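# Place the green block into the blue tray

## Task

Get the green block into the blue tray, paying no attention to any signs placed there.

## Robot and tools

Robot: two arms on a table, left_arm and right_arm. Each arm has six joints and a two-finger gripper. The scene frame has its origin at table height, midway between the nominal arm bases, with +z up, +x out over the table, and left_arm on the +y side. Arm names do not tell you which side of an image an arm appears on. Calibrated bases: left_arm at (0, +0.231, 0) m, quat_wxyz (+1.000, 0, 0, -0.020); right_arm at (-0.043, -0.314, 0) m, quat_wxyz (+1.000, 0, 0, +0.015). Hand positions and orientations in results are given in each arm's own base frame. Fixed cameras and the table use the scene frame. Reported hand poses can be off by a few centimetres, more when the arm is far out.

Row layout: every movement row has 14 numbers in [-1, 1], even if one arm stays still. The first 7 belong to left_arm and the next 7 to right_arm. For each arm the order is shoulder, elbow, waist, wrist pitch, wrist yaw, wrist roll, then gripper opening. Use this order only.

Joint numbers are offsets, not poses. They count from the arm's "Joint targets" as they stand at the start of each action or call, not from the previous row. Sending the same offset again moves the joint further. A value of 1.0 equals 2.811 rad for shoulder and waist, 2.53 rad for elbow, 2.575 rad for wrist pitch, 8.12 rad for wrist yaw and 9.528 rad for wrist roll. A 0 keeps that joint's current target.

Stated joint ranges in rad: waist -2.880 to 2.880, shoulder 0.000 to 3.142, elbow 0.000 to 3.019, wrist pitch -1.693 to 1.571, wrist yaw -1.571 to 1.571, wrist roll -2.094 to 2.094. The real limit may differ by up to 0.084 rad. An action asking a joint more than 0.084 rad beyond its range is rejected for both arms. A "joint sent to its limit" line means the joint was clipped at its end.

The opening number is absolute: +1 is fully open, -1 is closed. A 0 is a real command (half open), so to leave a gripper alone, resend its present value.

execute_actions takes actions: a list of up to 15 actions. Each action is up to 15 rows, one row per 1/30 s control step; a short action repeats its last row for the remaining steps. The optional cameras argument is a list of names or ["all"]. With an empty actions list you get all images by default.

move takes target: one 14-number row, or a list of up to 15 rows. Every row is an offset from the same starting Joint targets. Optional arguments:
- speed: rad/s for the joint with the farthest to go, 0.01 to 12.57, default 0.5; one value or one per target.
- blend: rad; rounds the corners between listed targets; 0 stops at each one.
- opening_speed: opening-scale units per second, at least 0.2; closes the gripper gently.
- grip_force: newtons per finger pad, 10 to 50; one value or one per arm; it persists.
- blocking: false returns early while the move continues.
- cameras.

Joints move together, so the hand path curves, and nothing avoids obstacles or the other arm. The result adds a "move:" line:
- done: on target.
- off_target: at rest more than 0.035 rad off.
- moving, held or fault: the move did not finish cleanly.
- limits=held: the limits check withheld some steps.

Other tools:
- wait: seconds 0 to 10; lets time pass while commands are held.
- stop: brakes a running move.
- zoom_image: camera (cam_high, cam_low, cam_over, cam_left_wrist, cam_right_wrist) and region [x0, y0, x1, y1] in pixels, up to 504 by 504, from the newest images. All images are 896x504.
- finished_scene: ends the scene for good; the block must stay in the tray without help.

Result lines:
- Joint positions and velocities: per arm, in the row order, then the finger-pad gap in m (0.094 when fully open).
- Joint targets: the base for your next offsets.
- grip_measured: finger opening on the command scale. It reads a little wide when empty and narrower than the object when squeezing.
- Joint torques: N m, not zero in free air; numbers 2 and 4 wrap at ±28.
- "joint command not followed": the clearance check changed or withheld targets.
- MOTOR HOT: a motor is at 85 °C or more. At 100 °C the arm faults and drops.
- end_effector_position: the point between the finger pads. The fingers point along the gripper's +z and close along its y.

Motion limits: each joint target can lead its measured angle by only a fixed amount. Targets that would move the hand more than 110 mm from its measured place are scaled back, so big changes need several actions. If an arm is stuck pressing or dragged, command its targets back past its measured positions.

Things to avoid:
- Contact between the two arms, including a gripper closing on the other arm's fingers; this can fail the scene.
- Fast collisions and hard presses on the table or fixed items.
- Dropping the block from a height, or releasing it while it is still moving.
- Letting anything leave the table.
- Holding a load or a stretched-out pose for a long time, which heats motors.

To release, command an opening clearly above grip_measured. Lower the block into the tray before opening.

Each tool is called after ">>>" by a JSON object that holds its "method" and its "body", one argument or row to a line.

## Session

>>> {"method": "execute_actions", "body": {
  "actions": []
}}

Scene clock: 0.00 s.
left_arm: end_effector_position=(+0.4619, -0.5603, +0.2606) grip_measured=+1.000 end_effector_quat_wxyz=(+0.561, +0.353, +0.676, -0.321) | right_arm: end_effector_position=(+0.4737, -0.3680, +0.3235) grip_measured=+1.000 end_effector_quat_wxyz=(+0.471, +0.291, +0.814, +0.175)
Joint names: [shoulder, elbow, waist, wrist pitch, wrist yaw, wrist roll]
Joint positions: left_arm=[1.739 1.215 -0.844 0.357 0.155 -0.014 0.094] | right_arm=[1.485 1.34 -0.853 -0.575 -0.722 0.173 0.094]
Joint velocities: within noise
Joint torques (N m): no reading
Motor temperatures (°C): left_arm=[23 25 21 29 28 25 30] | right_arm=[24 23 29 26 26 25 26]
Heat: left arm: hottest gripper 30 °C; right arm: hottest waist 29 °C.
Joint targets: left_arm=[1.748 1.237 -0.844 0.360 0.155 -0.014] | right_arm=[1.483 1.369 -0.853 -0.571 -0.722 0.173]
Tool commands: left_gripper/opening=+1.0 right_gripper/opening=+1.0

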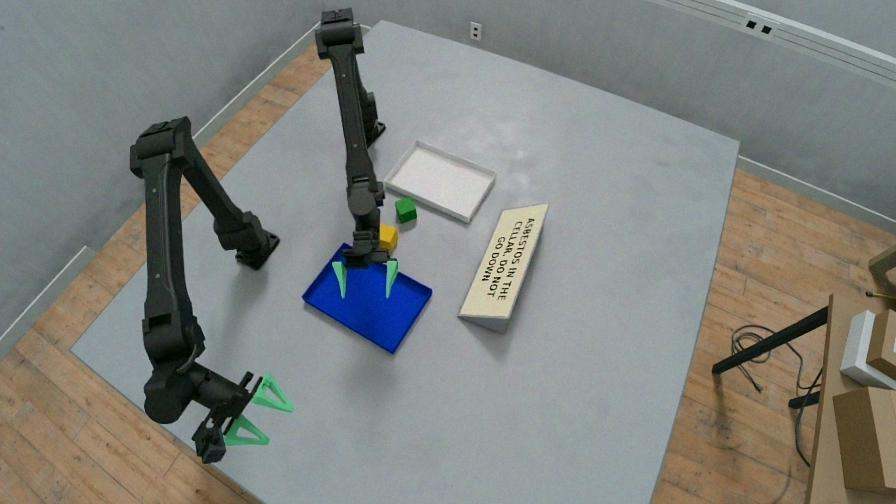

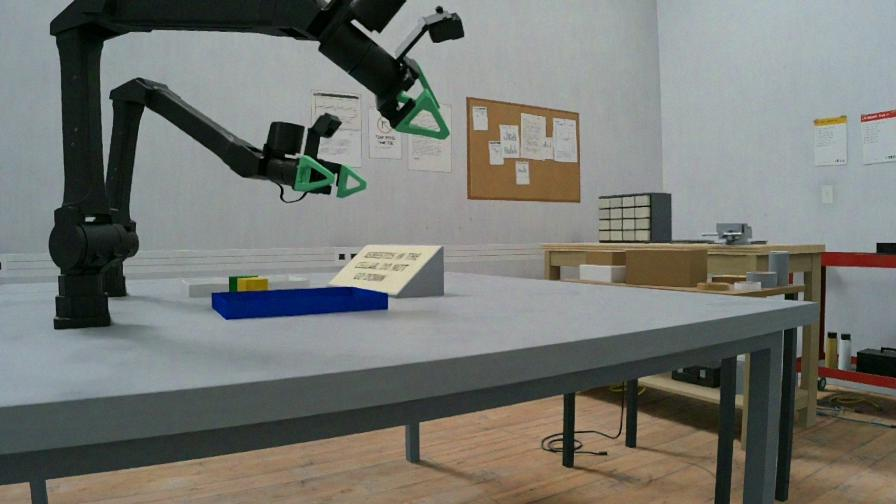

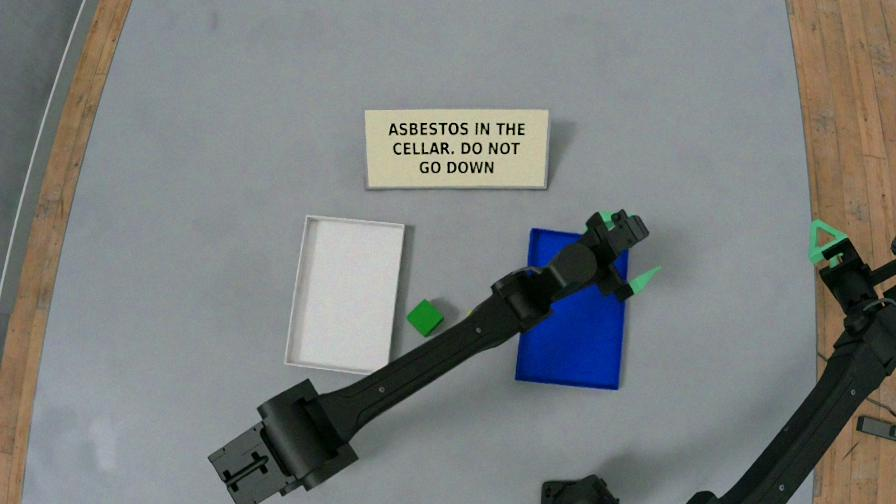

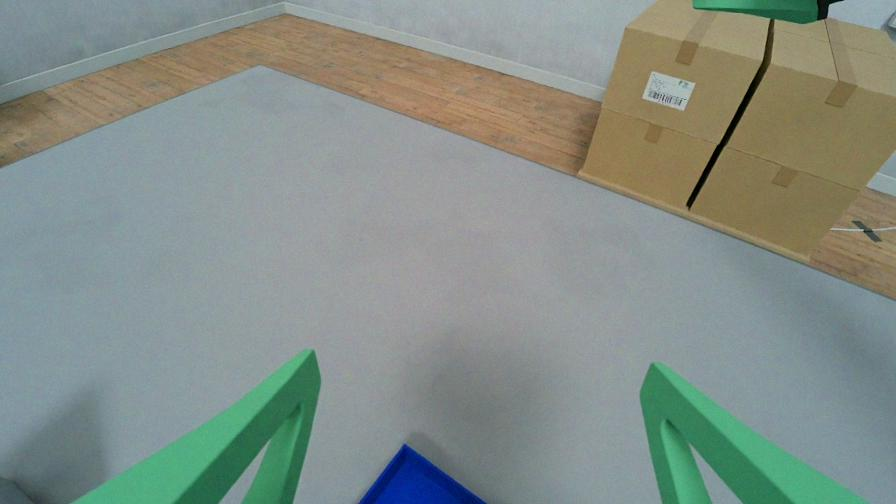

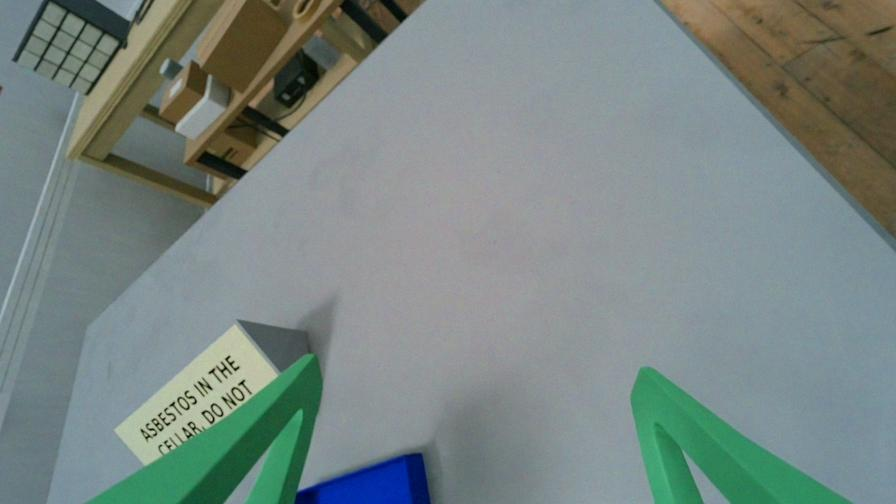

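>>> {"method": "move", "body": {
  "target": [-0.1416,0.0328,0.0573,-0.738,-0.0191,0.0015,1,0,0,0,0,0,0,1],
  "speed": 1.2,
  "cameras": ["cam_left_wrist","cam_over"]
}}

Scene clock: 40.43 s.
left_arm: end_effector_position=(+0.2869, -0.2415, +0.2364) grip_measured=+1.000 end_effector_quat_wxyz=(-0.020, +0.335, +0.942, +0.006) | right_arm: end_effector_position=(+0.4737, -0.3680, +0.3235) grip_measured=+1.000 end_effector_quat_wxyz=(+0.471, +0.291, +0.814, +0.175)
Joint names: [shoulder, elbow, waist, wrist pitch, wrist yaw, wrist roll]
Joint positions: left_arm=[1.349 1.268 -0.697 -1.532 0.004 -0.014 0.094] | right_arm=[1.485 1.34 -0.853 -0.575 -0.722 0.173 0.094]
Joint torques (N m): left_arm=[-8.23 15.57 0.21 0.1 -0.15 0.07] | right_arm=[-12.28 12.4 1.85 2.1 -0.25 -0.14]
Motor temperatures (°C): left_arm=[26 28 21 29 27 25 29] | right_arm=[26 31 28 25 25 25 25]
Heat: left arm: hottest wrist pitch 29 °C; right arm: hottest elbow 31 °C.
Joint targets: left_arm=[1.349 1.320 -0.682 -1.540 0.000 0.001] | right_arm=[1.483 1.369 -0.853 -0.571 -0.722 0.173]
move: off_target (left_arm); left_arm: the elbow is farthest, 0.052 rad from its target
Images, in order (width x height): cam_over 896x504, cam_left_wrist 896x504.

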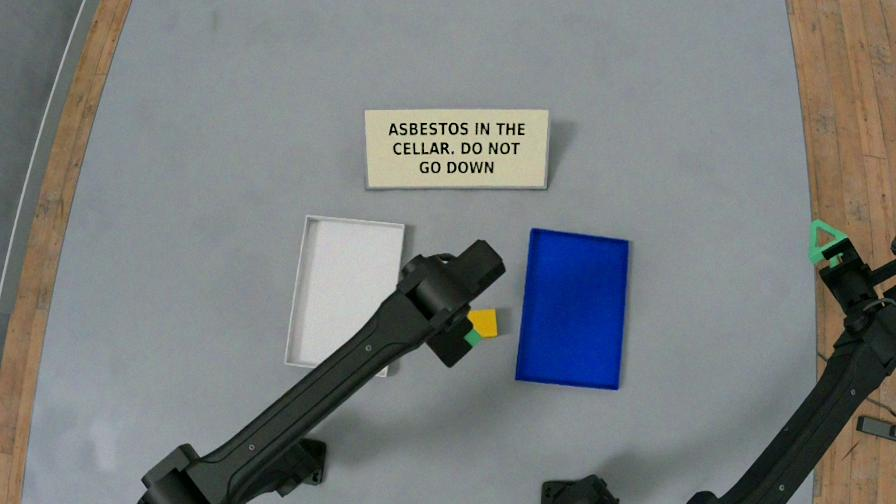

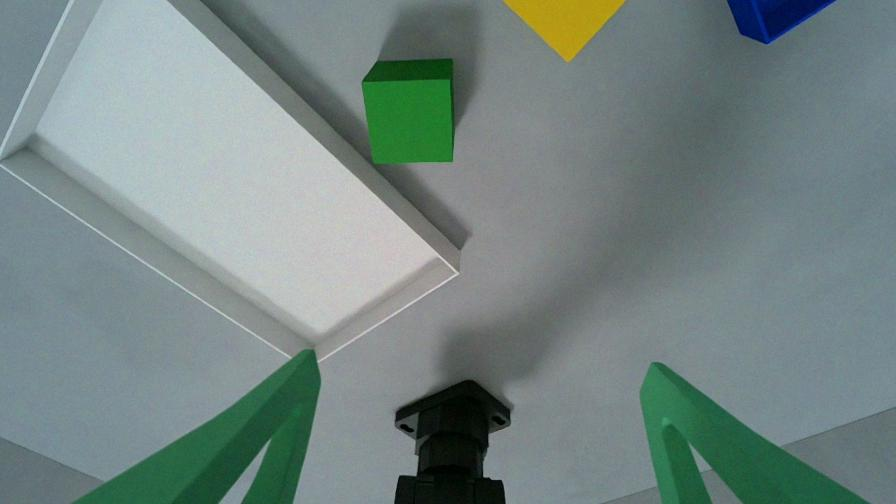

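>>> {"method": "move", "body": {
  "target": [0.0181,-0.0937,0.0256,0.1274,0,0,0.7,0,0,0,0,0,0,1],
  "speed": 0.8,
  "cameras": ["cam_left_wrist","cam_over"]
}}

Scene clock: 69.33 s.
left_arm: end_effector_position=(+0.3225, -0.2325, +0.1520) grip_measured=+0.701 end_effector_quat_wxyz=(+0.019, +0.300, +0.954, -0.008) | right_arm: end_effector_position=(+0.4737, -0.3680, +0.3235) grip_measured=+1.000 end_effector_quat_wxyz=(+0.471, +0.291, +0.814, +0.175)
Joint names: [shoulder, elbow, waist, wrist pitch, wrist yaw, wrist roll]
Joint positions: left_arm=[1.397 1.09 -0.622 -1.222 0.002 -0.014 0.08] | right_arm=[1.485 1.34 -0.853 -0.575 -0.722 0.173 0.094]
Joint torques (N m): left_arm=[-8.35 9.69 0.03 1.03 -0.12 0.07] | right_arm=[-12.28 12.37 1.79 2.09 -0.26 -0.15]
Heat: left arm: hottest elbow 32 °C; right arm: hottest elbow 33 °C.
Joint targets: left_arm=[1.400 1.083 -0.610 -1.212 0.000 0.001] | right_arm=[1.483 1.369 -0.853 -0.571 -0.722 0.173]
move: done
Images, in order (width x height): cam_over 896x504, cam_left_wrist 896x504.

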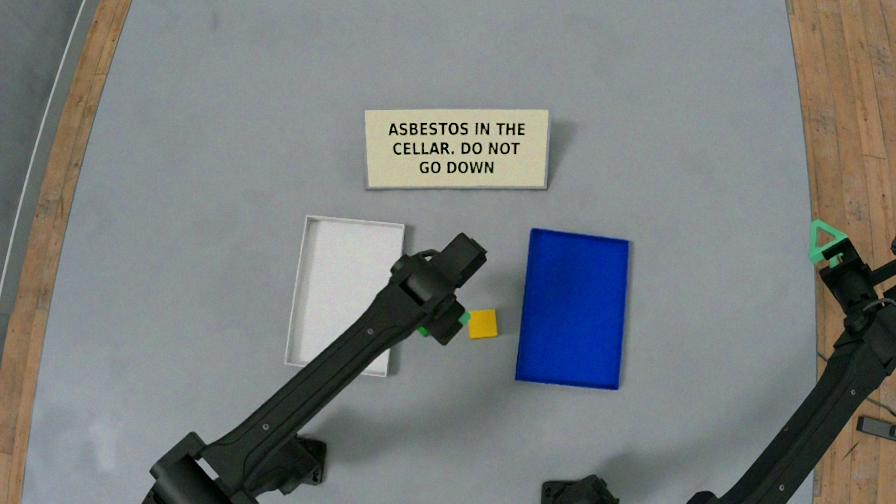

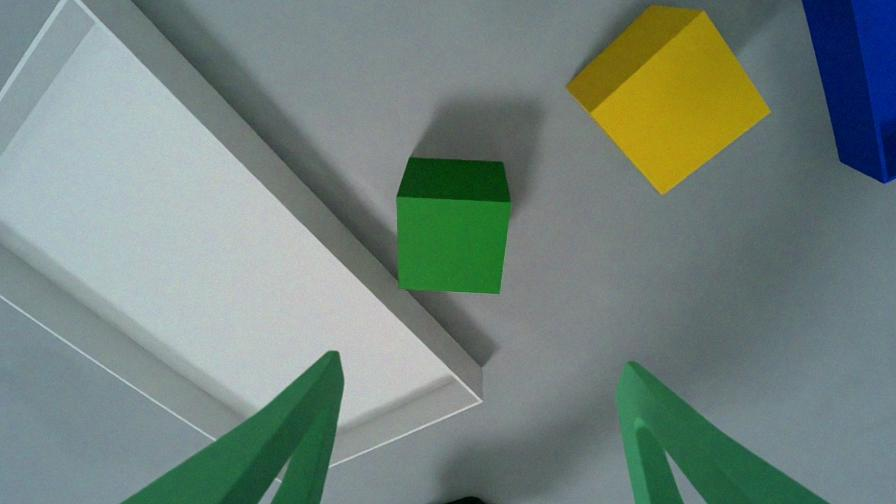

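>>> {"method": "move", "body": {
  "target": [0.0345,-0.028,0.0046,0.0551,0,0,0.7,0,0,0,0,0,0,1],
  "cameras": ["cam_left_wrist"]
}}

Scene clock: 96.37 s.
left_arm: end_effector_position=(+0.3296, -0.2331, +0.0914) grip_measured=+0.701 end_effector_quat_wxyz=(+0.008, +0.295, +0.955, -0.004) | right_arm: end_effector_position=(+0.4737, -0.3680, +0.3235) grip_measured=+1.000 end_effector_quat_wxyz=(+0.471, +0.291, +0.814, +0.175)
Joint names: [shoulder, elbow, waist, wrist pitch, wrist yaw, wrist roll]
Joint positions: left_arm=[1.491 1.018 -0.613 -1.08 0.002 -0.014 0.08] | right_arm=[1.485 1.34 -0.853 -0.575 -0.722 0.173 0.094]
Joint torques (N m): left_arm=[-9 8.94 0.32 0.99 -0.11 0.07] | right_arm=[-12.34 12.37 1.79 2.09 -0.25 -0.15]
Heat: left arm: hottest elbow 30 °C; right arm: hottest elbow 34 °C.
Joint targets: left_arm=[1.497 1.012 -0.597 -1.071 0.000 0.001] | right_arm=[1.483 1.369 -0.853 -0.571 -0.722 0.173]
move: done
Images, in order (width x height): cam_left_wrist 896x504.

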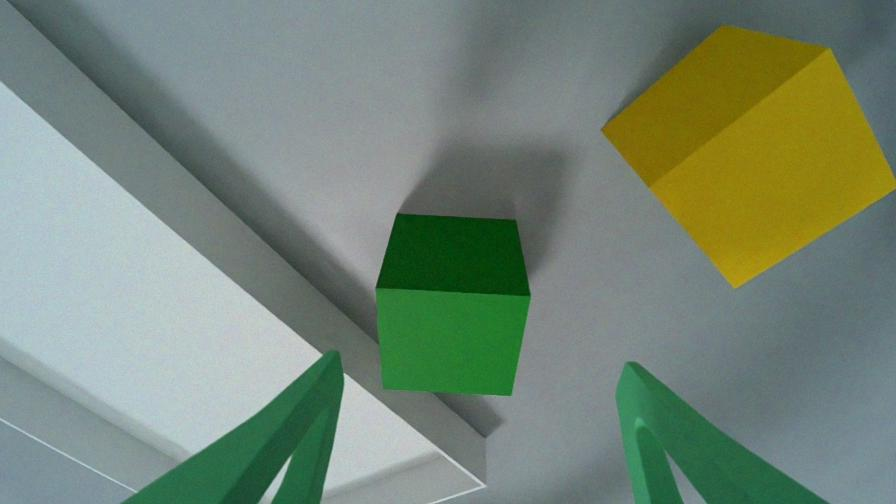

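>>> {"method": "move", "body": {
  "target": [
    [0.003,-0.006,0.0082,0.010,0,0,0.7,0,0,0,0,0,0,1],
    [0.0176,-0.0455,0.0082,0.0571,0,0,0.7,0,0,0,0,0,0,1],
    [0.0176,-0.0455,0.0082,0.0571,0,0,0,0,0,0,0,0,0,1]
  ],
  "opening_speed": 0.6,
  "cameras": ["cam_left_wrist","cam_over"]
}}

Scene clock: 120.27 s.
left_arm: end_effector_position=(+0.3200, -0.2149, +0.0366) grip_measured=+0.054 end_effector_quat_wxyz=(+0.001, +0.284, +0.959, -0.002) | right_arm: end_effector_position=(+0.4737, -0.3680, +0.3235) grip_measured=+1.000 end_effector_quat_wxyz=(+0.471, +0.291, +0.814, +0.175)
Joint names: [shoulder, elbow, waist, wrist pitch, wrist yaw, wrist roll]
Joint positions: left_arm=[1.538 0.903 -0.589 -0.933 0.002 -0.014 0.05] | right_arm=[1.485 1.34 -0.853 -0.575 -0.722 0.173 0.094]
Joint torques (N m): left_arm=[-8.59 8.03 0.15 0.98 -0.11 0.07] | right_arm=[-12.34 12.38 1.73 2.11 -0.25 -0.14]
Heat: left arm: hottest elbow 29 °C; right arm: hottest elbow 35 °C.
Joint targets: left_arm=[1.547 0.897 -0.575 -0.924 0.000 0.001] | right_arm=[1.483 1.369 -0.853 -0.571 -0.722 0.173]
move: done
Images, in order (width x height): cam_over 896x504, cam_left_wrist 896x504.

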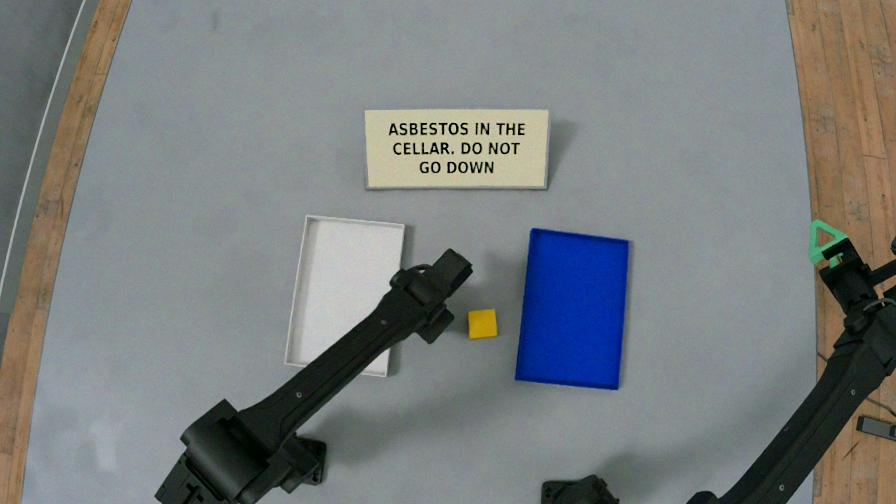

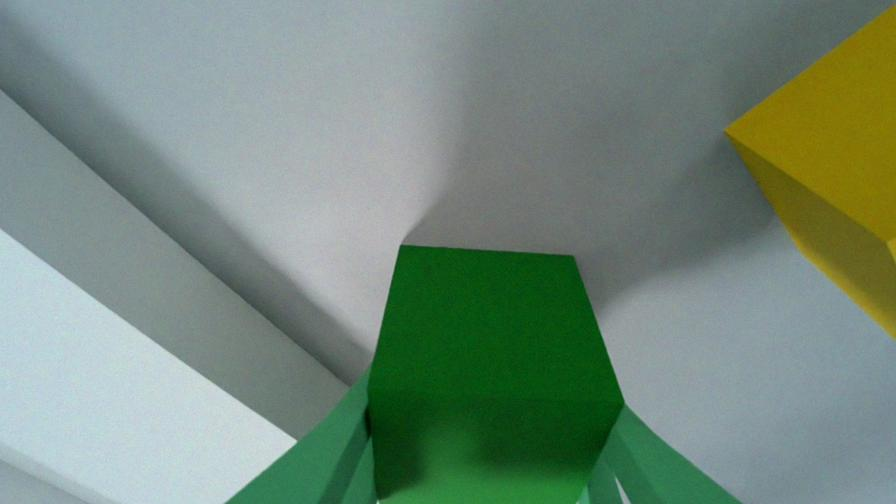

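>>> {"method": "move", "body": {
  "target": [
    [-0.0516,0.0526,0,-0.1064,0,0,0,0,0,0,0,0,0,1],
    [0.2259,0.4087,-0.1391,-0.1538,0,0,0,0,0,0,0,0,0,1]
  ],
  "speed": 0.9,
  "blend": [0.08,0],
  "cameras": ["cam_left_wrist","cam_over"]
}}

Scene clock: 141.83 s.
left_arm: end_effector_position=(+0.3665, -0.5362, +0.0492) grip_measured=+0.050 end_effector_quat_wxyz=(-0.013, +0.460, +0.888, +0.007) | right_arm: end_effector_position=(+0.4737, -0.3680, +0.3235) grip_measured=+1.000 end_effector_quat_wxyz=(+0.471, +0.291, +0.814, +0.175)
Joint names: [shoulder, elbow, waist, wrist pitch, wrist yaw, wrist roll]
Joint positions: left_arm=[2.167 1.878 -0.97 -1.311 0.001 -0.013 0.049] | right_arm=[1.485 1.34 -0.853 -0.575 -0.722 0.173 0.094]
Joint torques (N m): left_arm=[-17.67 15.08 -0.97 0.13 -0.09 0.05] | right_arm=[-12.28 12.37 1.67 2.1 -0.26 -0.15]
Heat: left arm: hottest elbow 29 °C; right arm: hottest elbow 35 °C.
Joint targets: left_arm=[2.182 1.931 -0.965 -1.319 0.000 0.001] | right_arm=[1.483 1.369 -0.853 -0.571 -0.722 0.173]
move: off_target (left_arm); left_arm: the elbow is farthest, 0.053 rad from its target
Images, in order (width x height): cam_over 896x504, cam_left_wrist 896x504.

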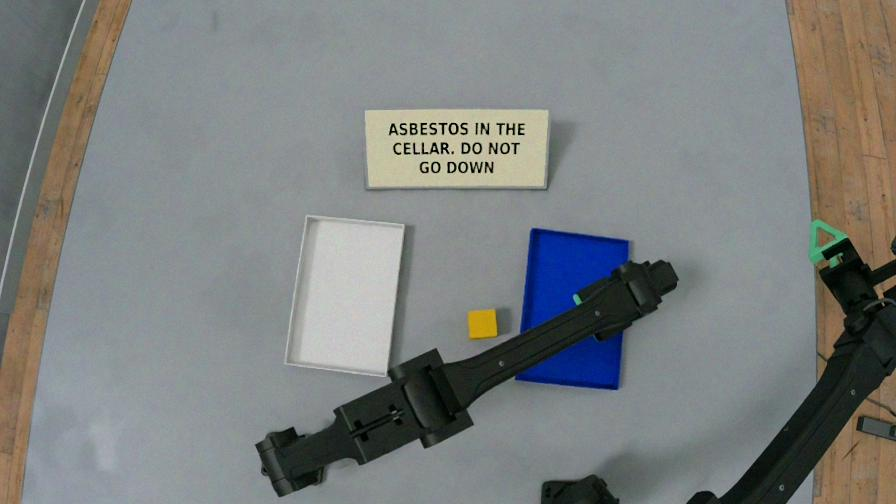

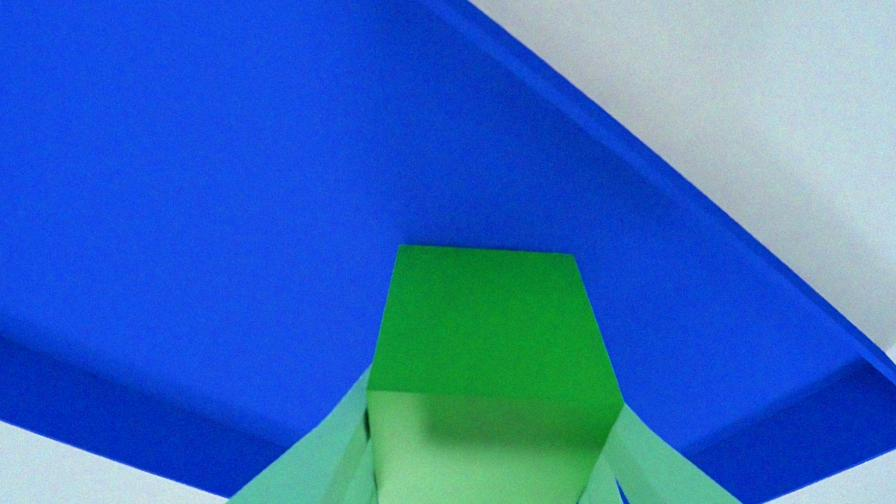

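>>> {"method": "move", "body": {
  "target": [0,-0.0083,0,0.008,0,0,0,0,0,0,0,0,0,1],
  "speed": 0.05,
  "cameras": ["cam_left_wrist","cam_low"]
}}

Scene clock: 150.03 s.
left_arm: end_effector_position=(+0.3670, -0.5369, +0.0492) grip_measured=+0.050 end_effector_quat_wxyz=(-0.011, +0.460, +0.888, +0.006) | right_arm: end_effector_position=(+0.4737, -0.3680, +0.3235) grip_measured=+1.000 end_effector_quat_wxyz=(+0.471, +0.291, +0.814, +0.175)
Joint names: [shoulder, elbow, waist, wrist pitch, wrist yaw, wrist roll]
Joint positions: left_arm=[2.167 1.878 -0.97 -1.308 0.001 -0.013 0.049] | right_arm=[1.485 1.34 -0.853 -0.575 -0.722 0.173 0.094]
Joint torques (N m): left_arm=[-17.73 13.22 -0.67 0.81 -0.05 0.06] | right_arm=[-12.22 12.38 1.67 2.09 -0.26 -0.15]
Heat: left arm: hottest elbow 30 °C; right arm: hottest elbow 35 °C.
Joint targets: left_arm=[2.182 1.910 -0.965 -1.299 0.000 0.001] | right_arm=[1.483 1.369 -0.853 -0.571 -0.722 0.173]
move: done
Images, in order (width x height): cam_low 896x504, cam_left_wrist 896x504.

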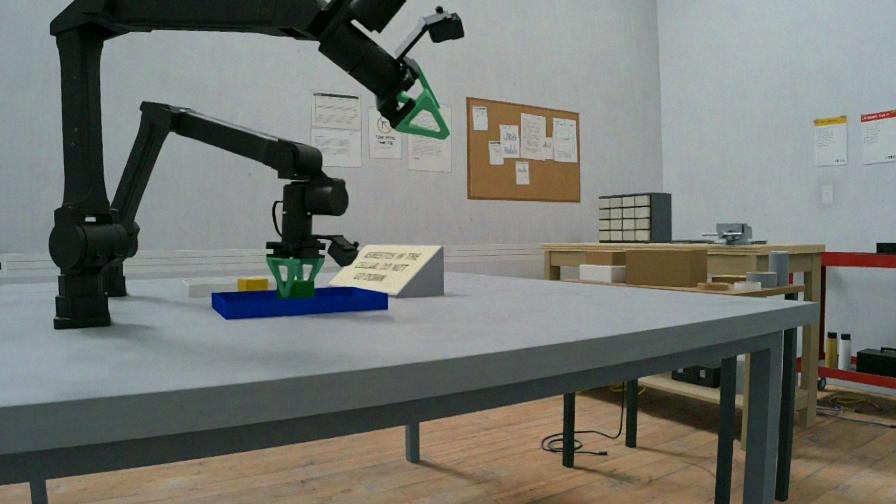

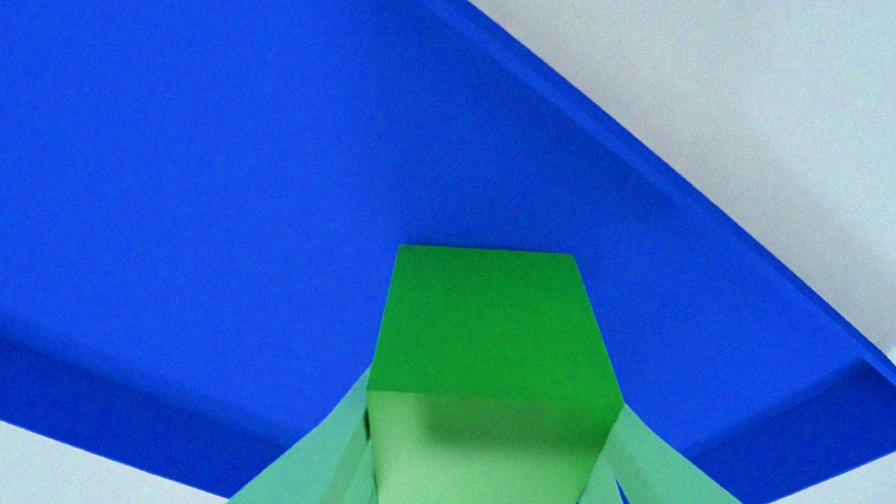

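>>> {"method": "move", "body": {
  "target": [0,-0.0125,0,0.01,0,0,0,0,0,0,0,0,0,1],
  "speed": 0.06,
  "cameras": ["cam_left_wrist"]
}}

Scene clock: 155.77 s.
left_arm: end_effector_position=(+0.3706, -0.5421, +0.0491) grip_measured=+0.050 end_effector_quat_wxyz=(+0.000, +0.460, +0.888, +0.000) | right_arm: end_effector_position=(+0.4737, -0.3680, +0.3235) grip_measured=+1.000 end_effector_quat_wxyz=(+0.471, +0.291, +0.814, +0.175)
Joint names: [shoulder, elbow, waist, wrist pitch, wrist yaw, wrist roll]
Joint positions: left_arm=[2.167 1.878 -0.97 -1.282 0.001 -0.013 0.049] | right_arm=[1.485 1.34 -0.853 -0.575 -0.722 0.173 0.094]
Joint torques (N m): left_arm=[-17.85 10.3 -0.79 0.98 -0.04 0.06] | right_arm=[-12.34 12.37 1.67 2.07 -0.26 -0.15]
Heat: left arm: hottest elbow 30 °C; right arm: hottest elbow 35 °C.
Joint targets: left_arm=[2.182 1.878 -0.965 -1.273 0.000 0.001] | right_arm=[1.483 1.369 -0.853 -0.571 -0.722 0.173]
move: done
Images, in order (width x height): cam_left_wrist 896x504.

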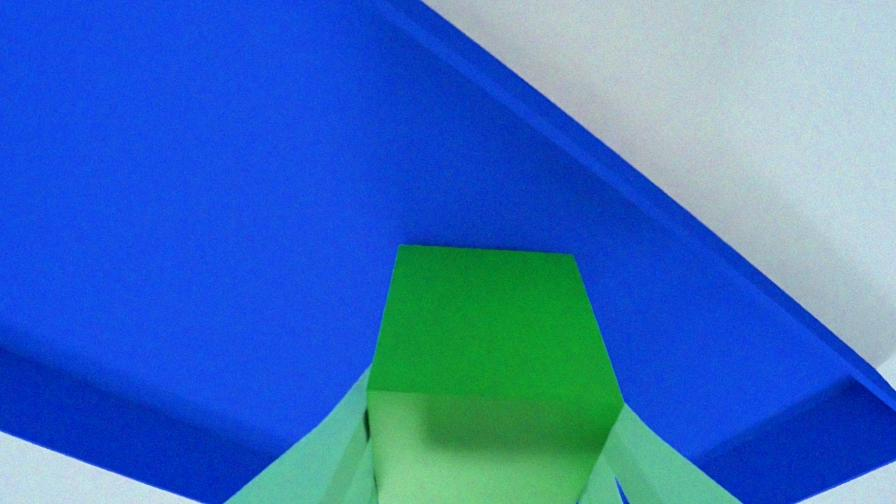

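>>> {"method": "move", "body": {
  "target": [0,-0.0125,0,0.004,0,0,0,0,0,0,0,0,0,1],
  "speed": 0.06,
  "cameras": ["cam_left_wrist"]
}}

Scene clock: 167.10 s.
left_arm: end_effector_position=(+0.3695, -0.5405, +0.0445) grip_measured=+0.050 end_effector_quat_wxyz=(-0.001, +0.460, +0.888, +0.000) | right_arm: end_effector_position=(+0.4737, -0.3680, +0.3235) grip_measured=+1.000 end_effector_quat_wxyz=(+0.471, +0.291, +0.814, +0.175)
Joint names: [shoulder, elbow, waist, wrist pitch, wrist yaw, wrist roll]
Joint positions: left_arm=[2.167 1.865 -0.97 -1.272 0.001 -0.013 0.049] | right_arm=[1.485 1.34 -0.853 -0.575 -0.722 0.173 0.094]
Joint torques (N m): left_arm=[-17.67 8.5 -0.73 0.92 -0.06 0.06] | right_arm=[-12.45 12.36 1.73 2.1 -0.25 -0.15]
Motor temperatures (°C): left_arm=[25 30 21 27 26 24 28] | right_arm=[27 36 28 24 23 23 24]
Heat: left arm: hottest elbow 30 °C; right arm: hottest elbow 36 °C.
Joint targets: left_arm=[2.182 1.846 -0.965 -1.263 0.000 0.001] | right_arm=[1.483 1.369 -0.853 -0.571 -0.722 0.173]
move: done
Images, in order (width x height): cam_left_wrist 896x504.

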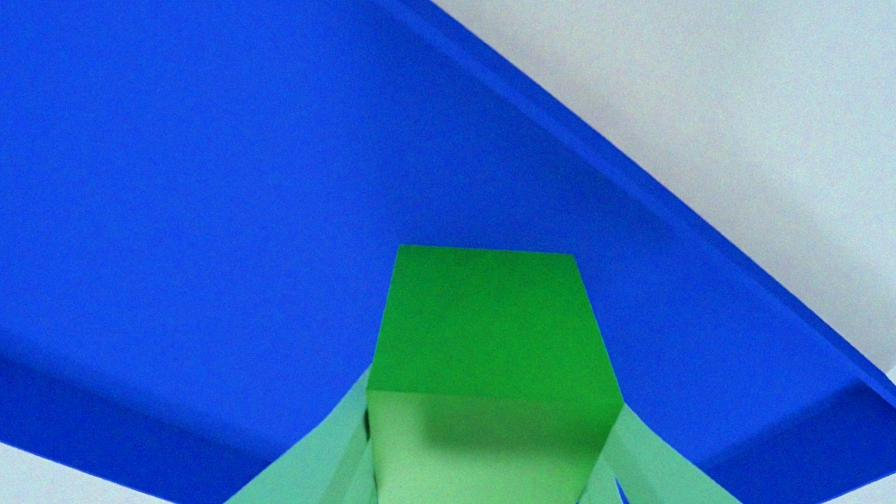

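>>> {"method": "move", "body": {
  "target": [0,-0.0083,0,0.0075,0,0,0,0,0,0,0,0,0,1],
  "speed": 0.05,
  "cameras": ["cam_left_wrist"]
}}

Scene clock: 172.50 s.
left_arm: end_effector_position=(+0.3692, -0.5401, +0.0437) grip_measured=+0.050 end_effector_quat_wxyz=(+0.003, +0.460, +0.888, -0.002) | right_arm: end_effector_position=(+0.4737, -0.3680, +0.3235) grip_measured=+1.000 end_effector_quat_wxyz=(+0.471, +0.291, +0.814, +0.175)
Joint names: [shoulder, elbow, waist, wrist pitch, wrist yaw, wrist roll]
Joint positions: left_arm=[2.16 1.851 -0.97 -1.255 0.001 -0.013 0.049] | right_arm=[1.485 1.34 -0.853 -0.575 -0.722 0.173 0.094]
Joint torques (N m): left_arm=[-17.2 7.95 -0.85 1.1 -0.05 0.07] | right_arm=[-12.28 12.37 1.67 2.06 -0.26 -0.14]
Heat: left arm: hottest elbow 30 °C; right arm: hottest elbow 36 °C.
Joint targets: left_arm=[2.182 1.825 -0.965 -1.244 0.000 0.001] | right_arm=[1.483 1.369 -0.853 -0.571 -0.722 0.173]
move: done
Images, in order (width x height): cam_left_wrist 896x504.

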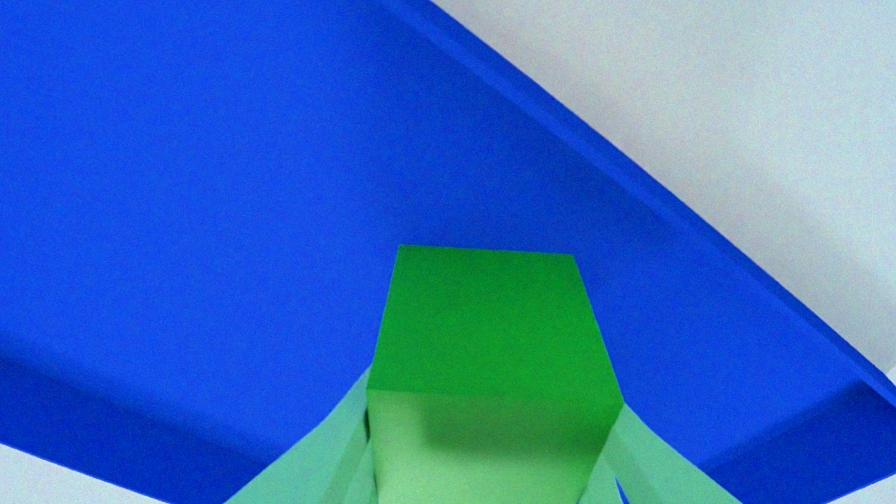

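>>> {"method": "move", "body": {
  "target": [
    [0,0,0,0,0,0,0.5,0,0,0,0,0,0,1],
    [0,0.11,0,-0.108,0,0,0.5,0,0,0,0,0,0,1]
  ],
  "opening_speed": 0.5,
  "cameras": ["cam_left_wrist"]
}}

Scene clock: 190.47 s.
left_arm: end_effector_position=(+0.3710, -0.5427, +0.1163) grip_measured=+0.499 end_effector_quat_wxyz=(-0.023, +0.460, +0.887, +0.012) | right_arm: end_effector_position=(+0.4737, -0.3680, +0.3235) grip_measured=+1.000 end_effector_quat_wxyz=(+0.471, +0.291, +0.814, +0.175)
Joint names: [shoulder, elbow, waist, wrist pitch, wrist yaw, wrist roll]
Joint positions: left_arm=[2.167 2.058 -0.97 -1.514 0.001 -0.013 0.07] | right_arm=[1.485 1.34 -0.853 -0.575 -0.722 0.173 0.094]
Joint torques (N m): left_arm=[-18.43 14.91 -0.79 0.1 -0.05 0.06] | right_arm=[-12.28 12.37 1.85 2.07 -0.25 -0.15]
Heat: left arm: hottest elbow 29 °C; right arm: hottest elbow 36 °C.
Joint targets: left_arm=[2.182 2.104 -0.965 -1.522 0.000 0.001] | right_arm=[1.483 1.369 -0.853 -0.571 -0.722 0.173]
move: off_target (left_arm); left_arm: the elbow is farthest, 0.045 rad from its target
Images, in order (width x height): cam_left_wrist 896x504.

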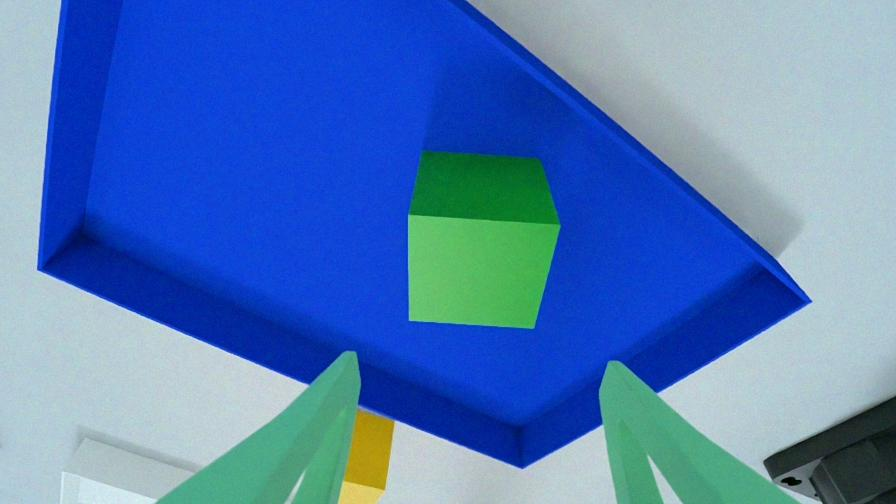

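>>> {"method": "finished_scene", "body": {

}}

The scene is finished: the task was done.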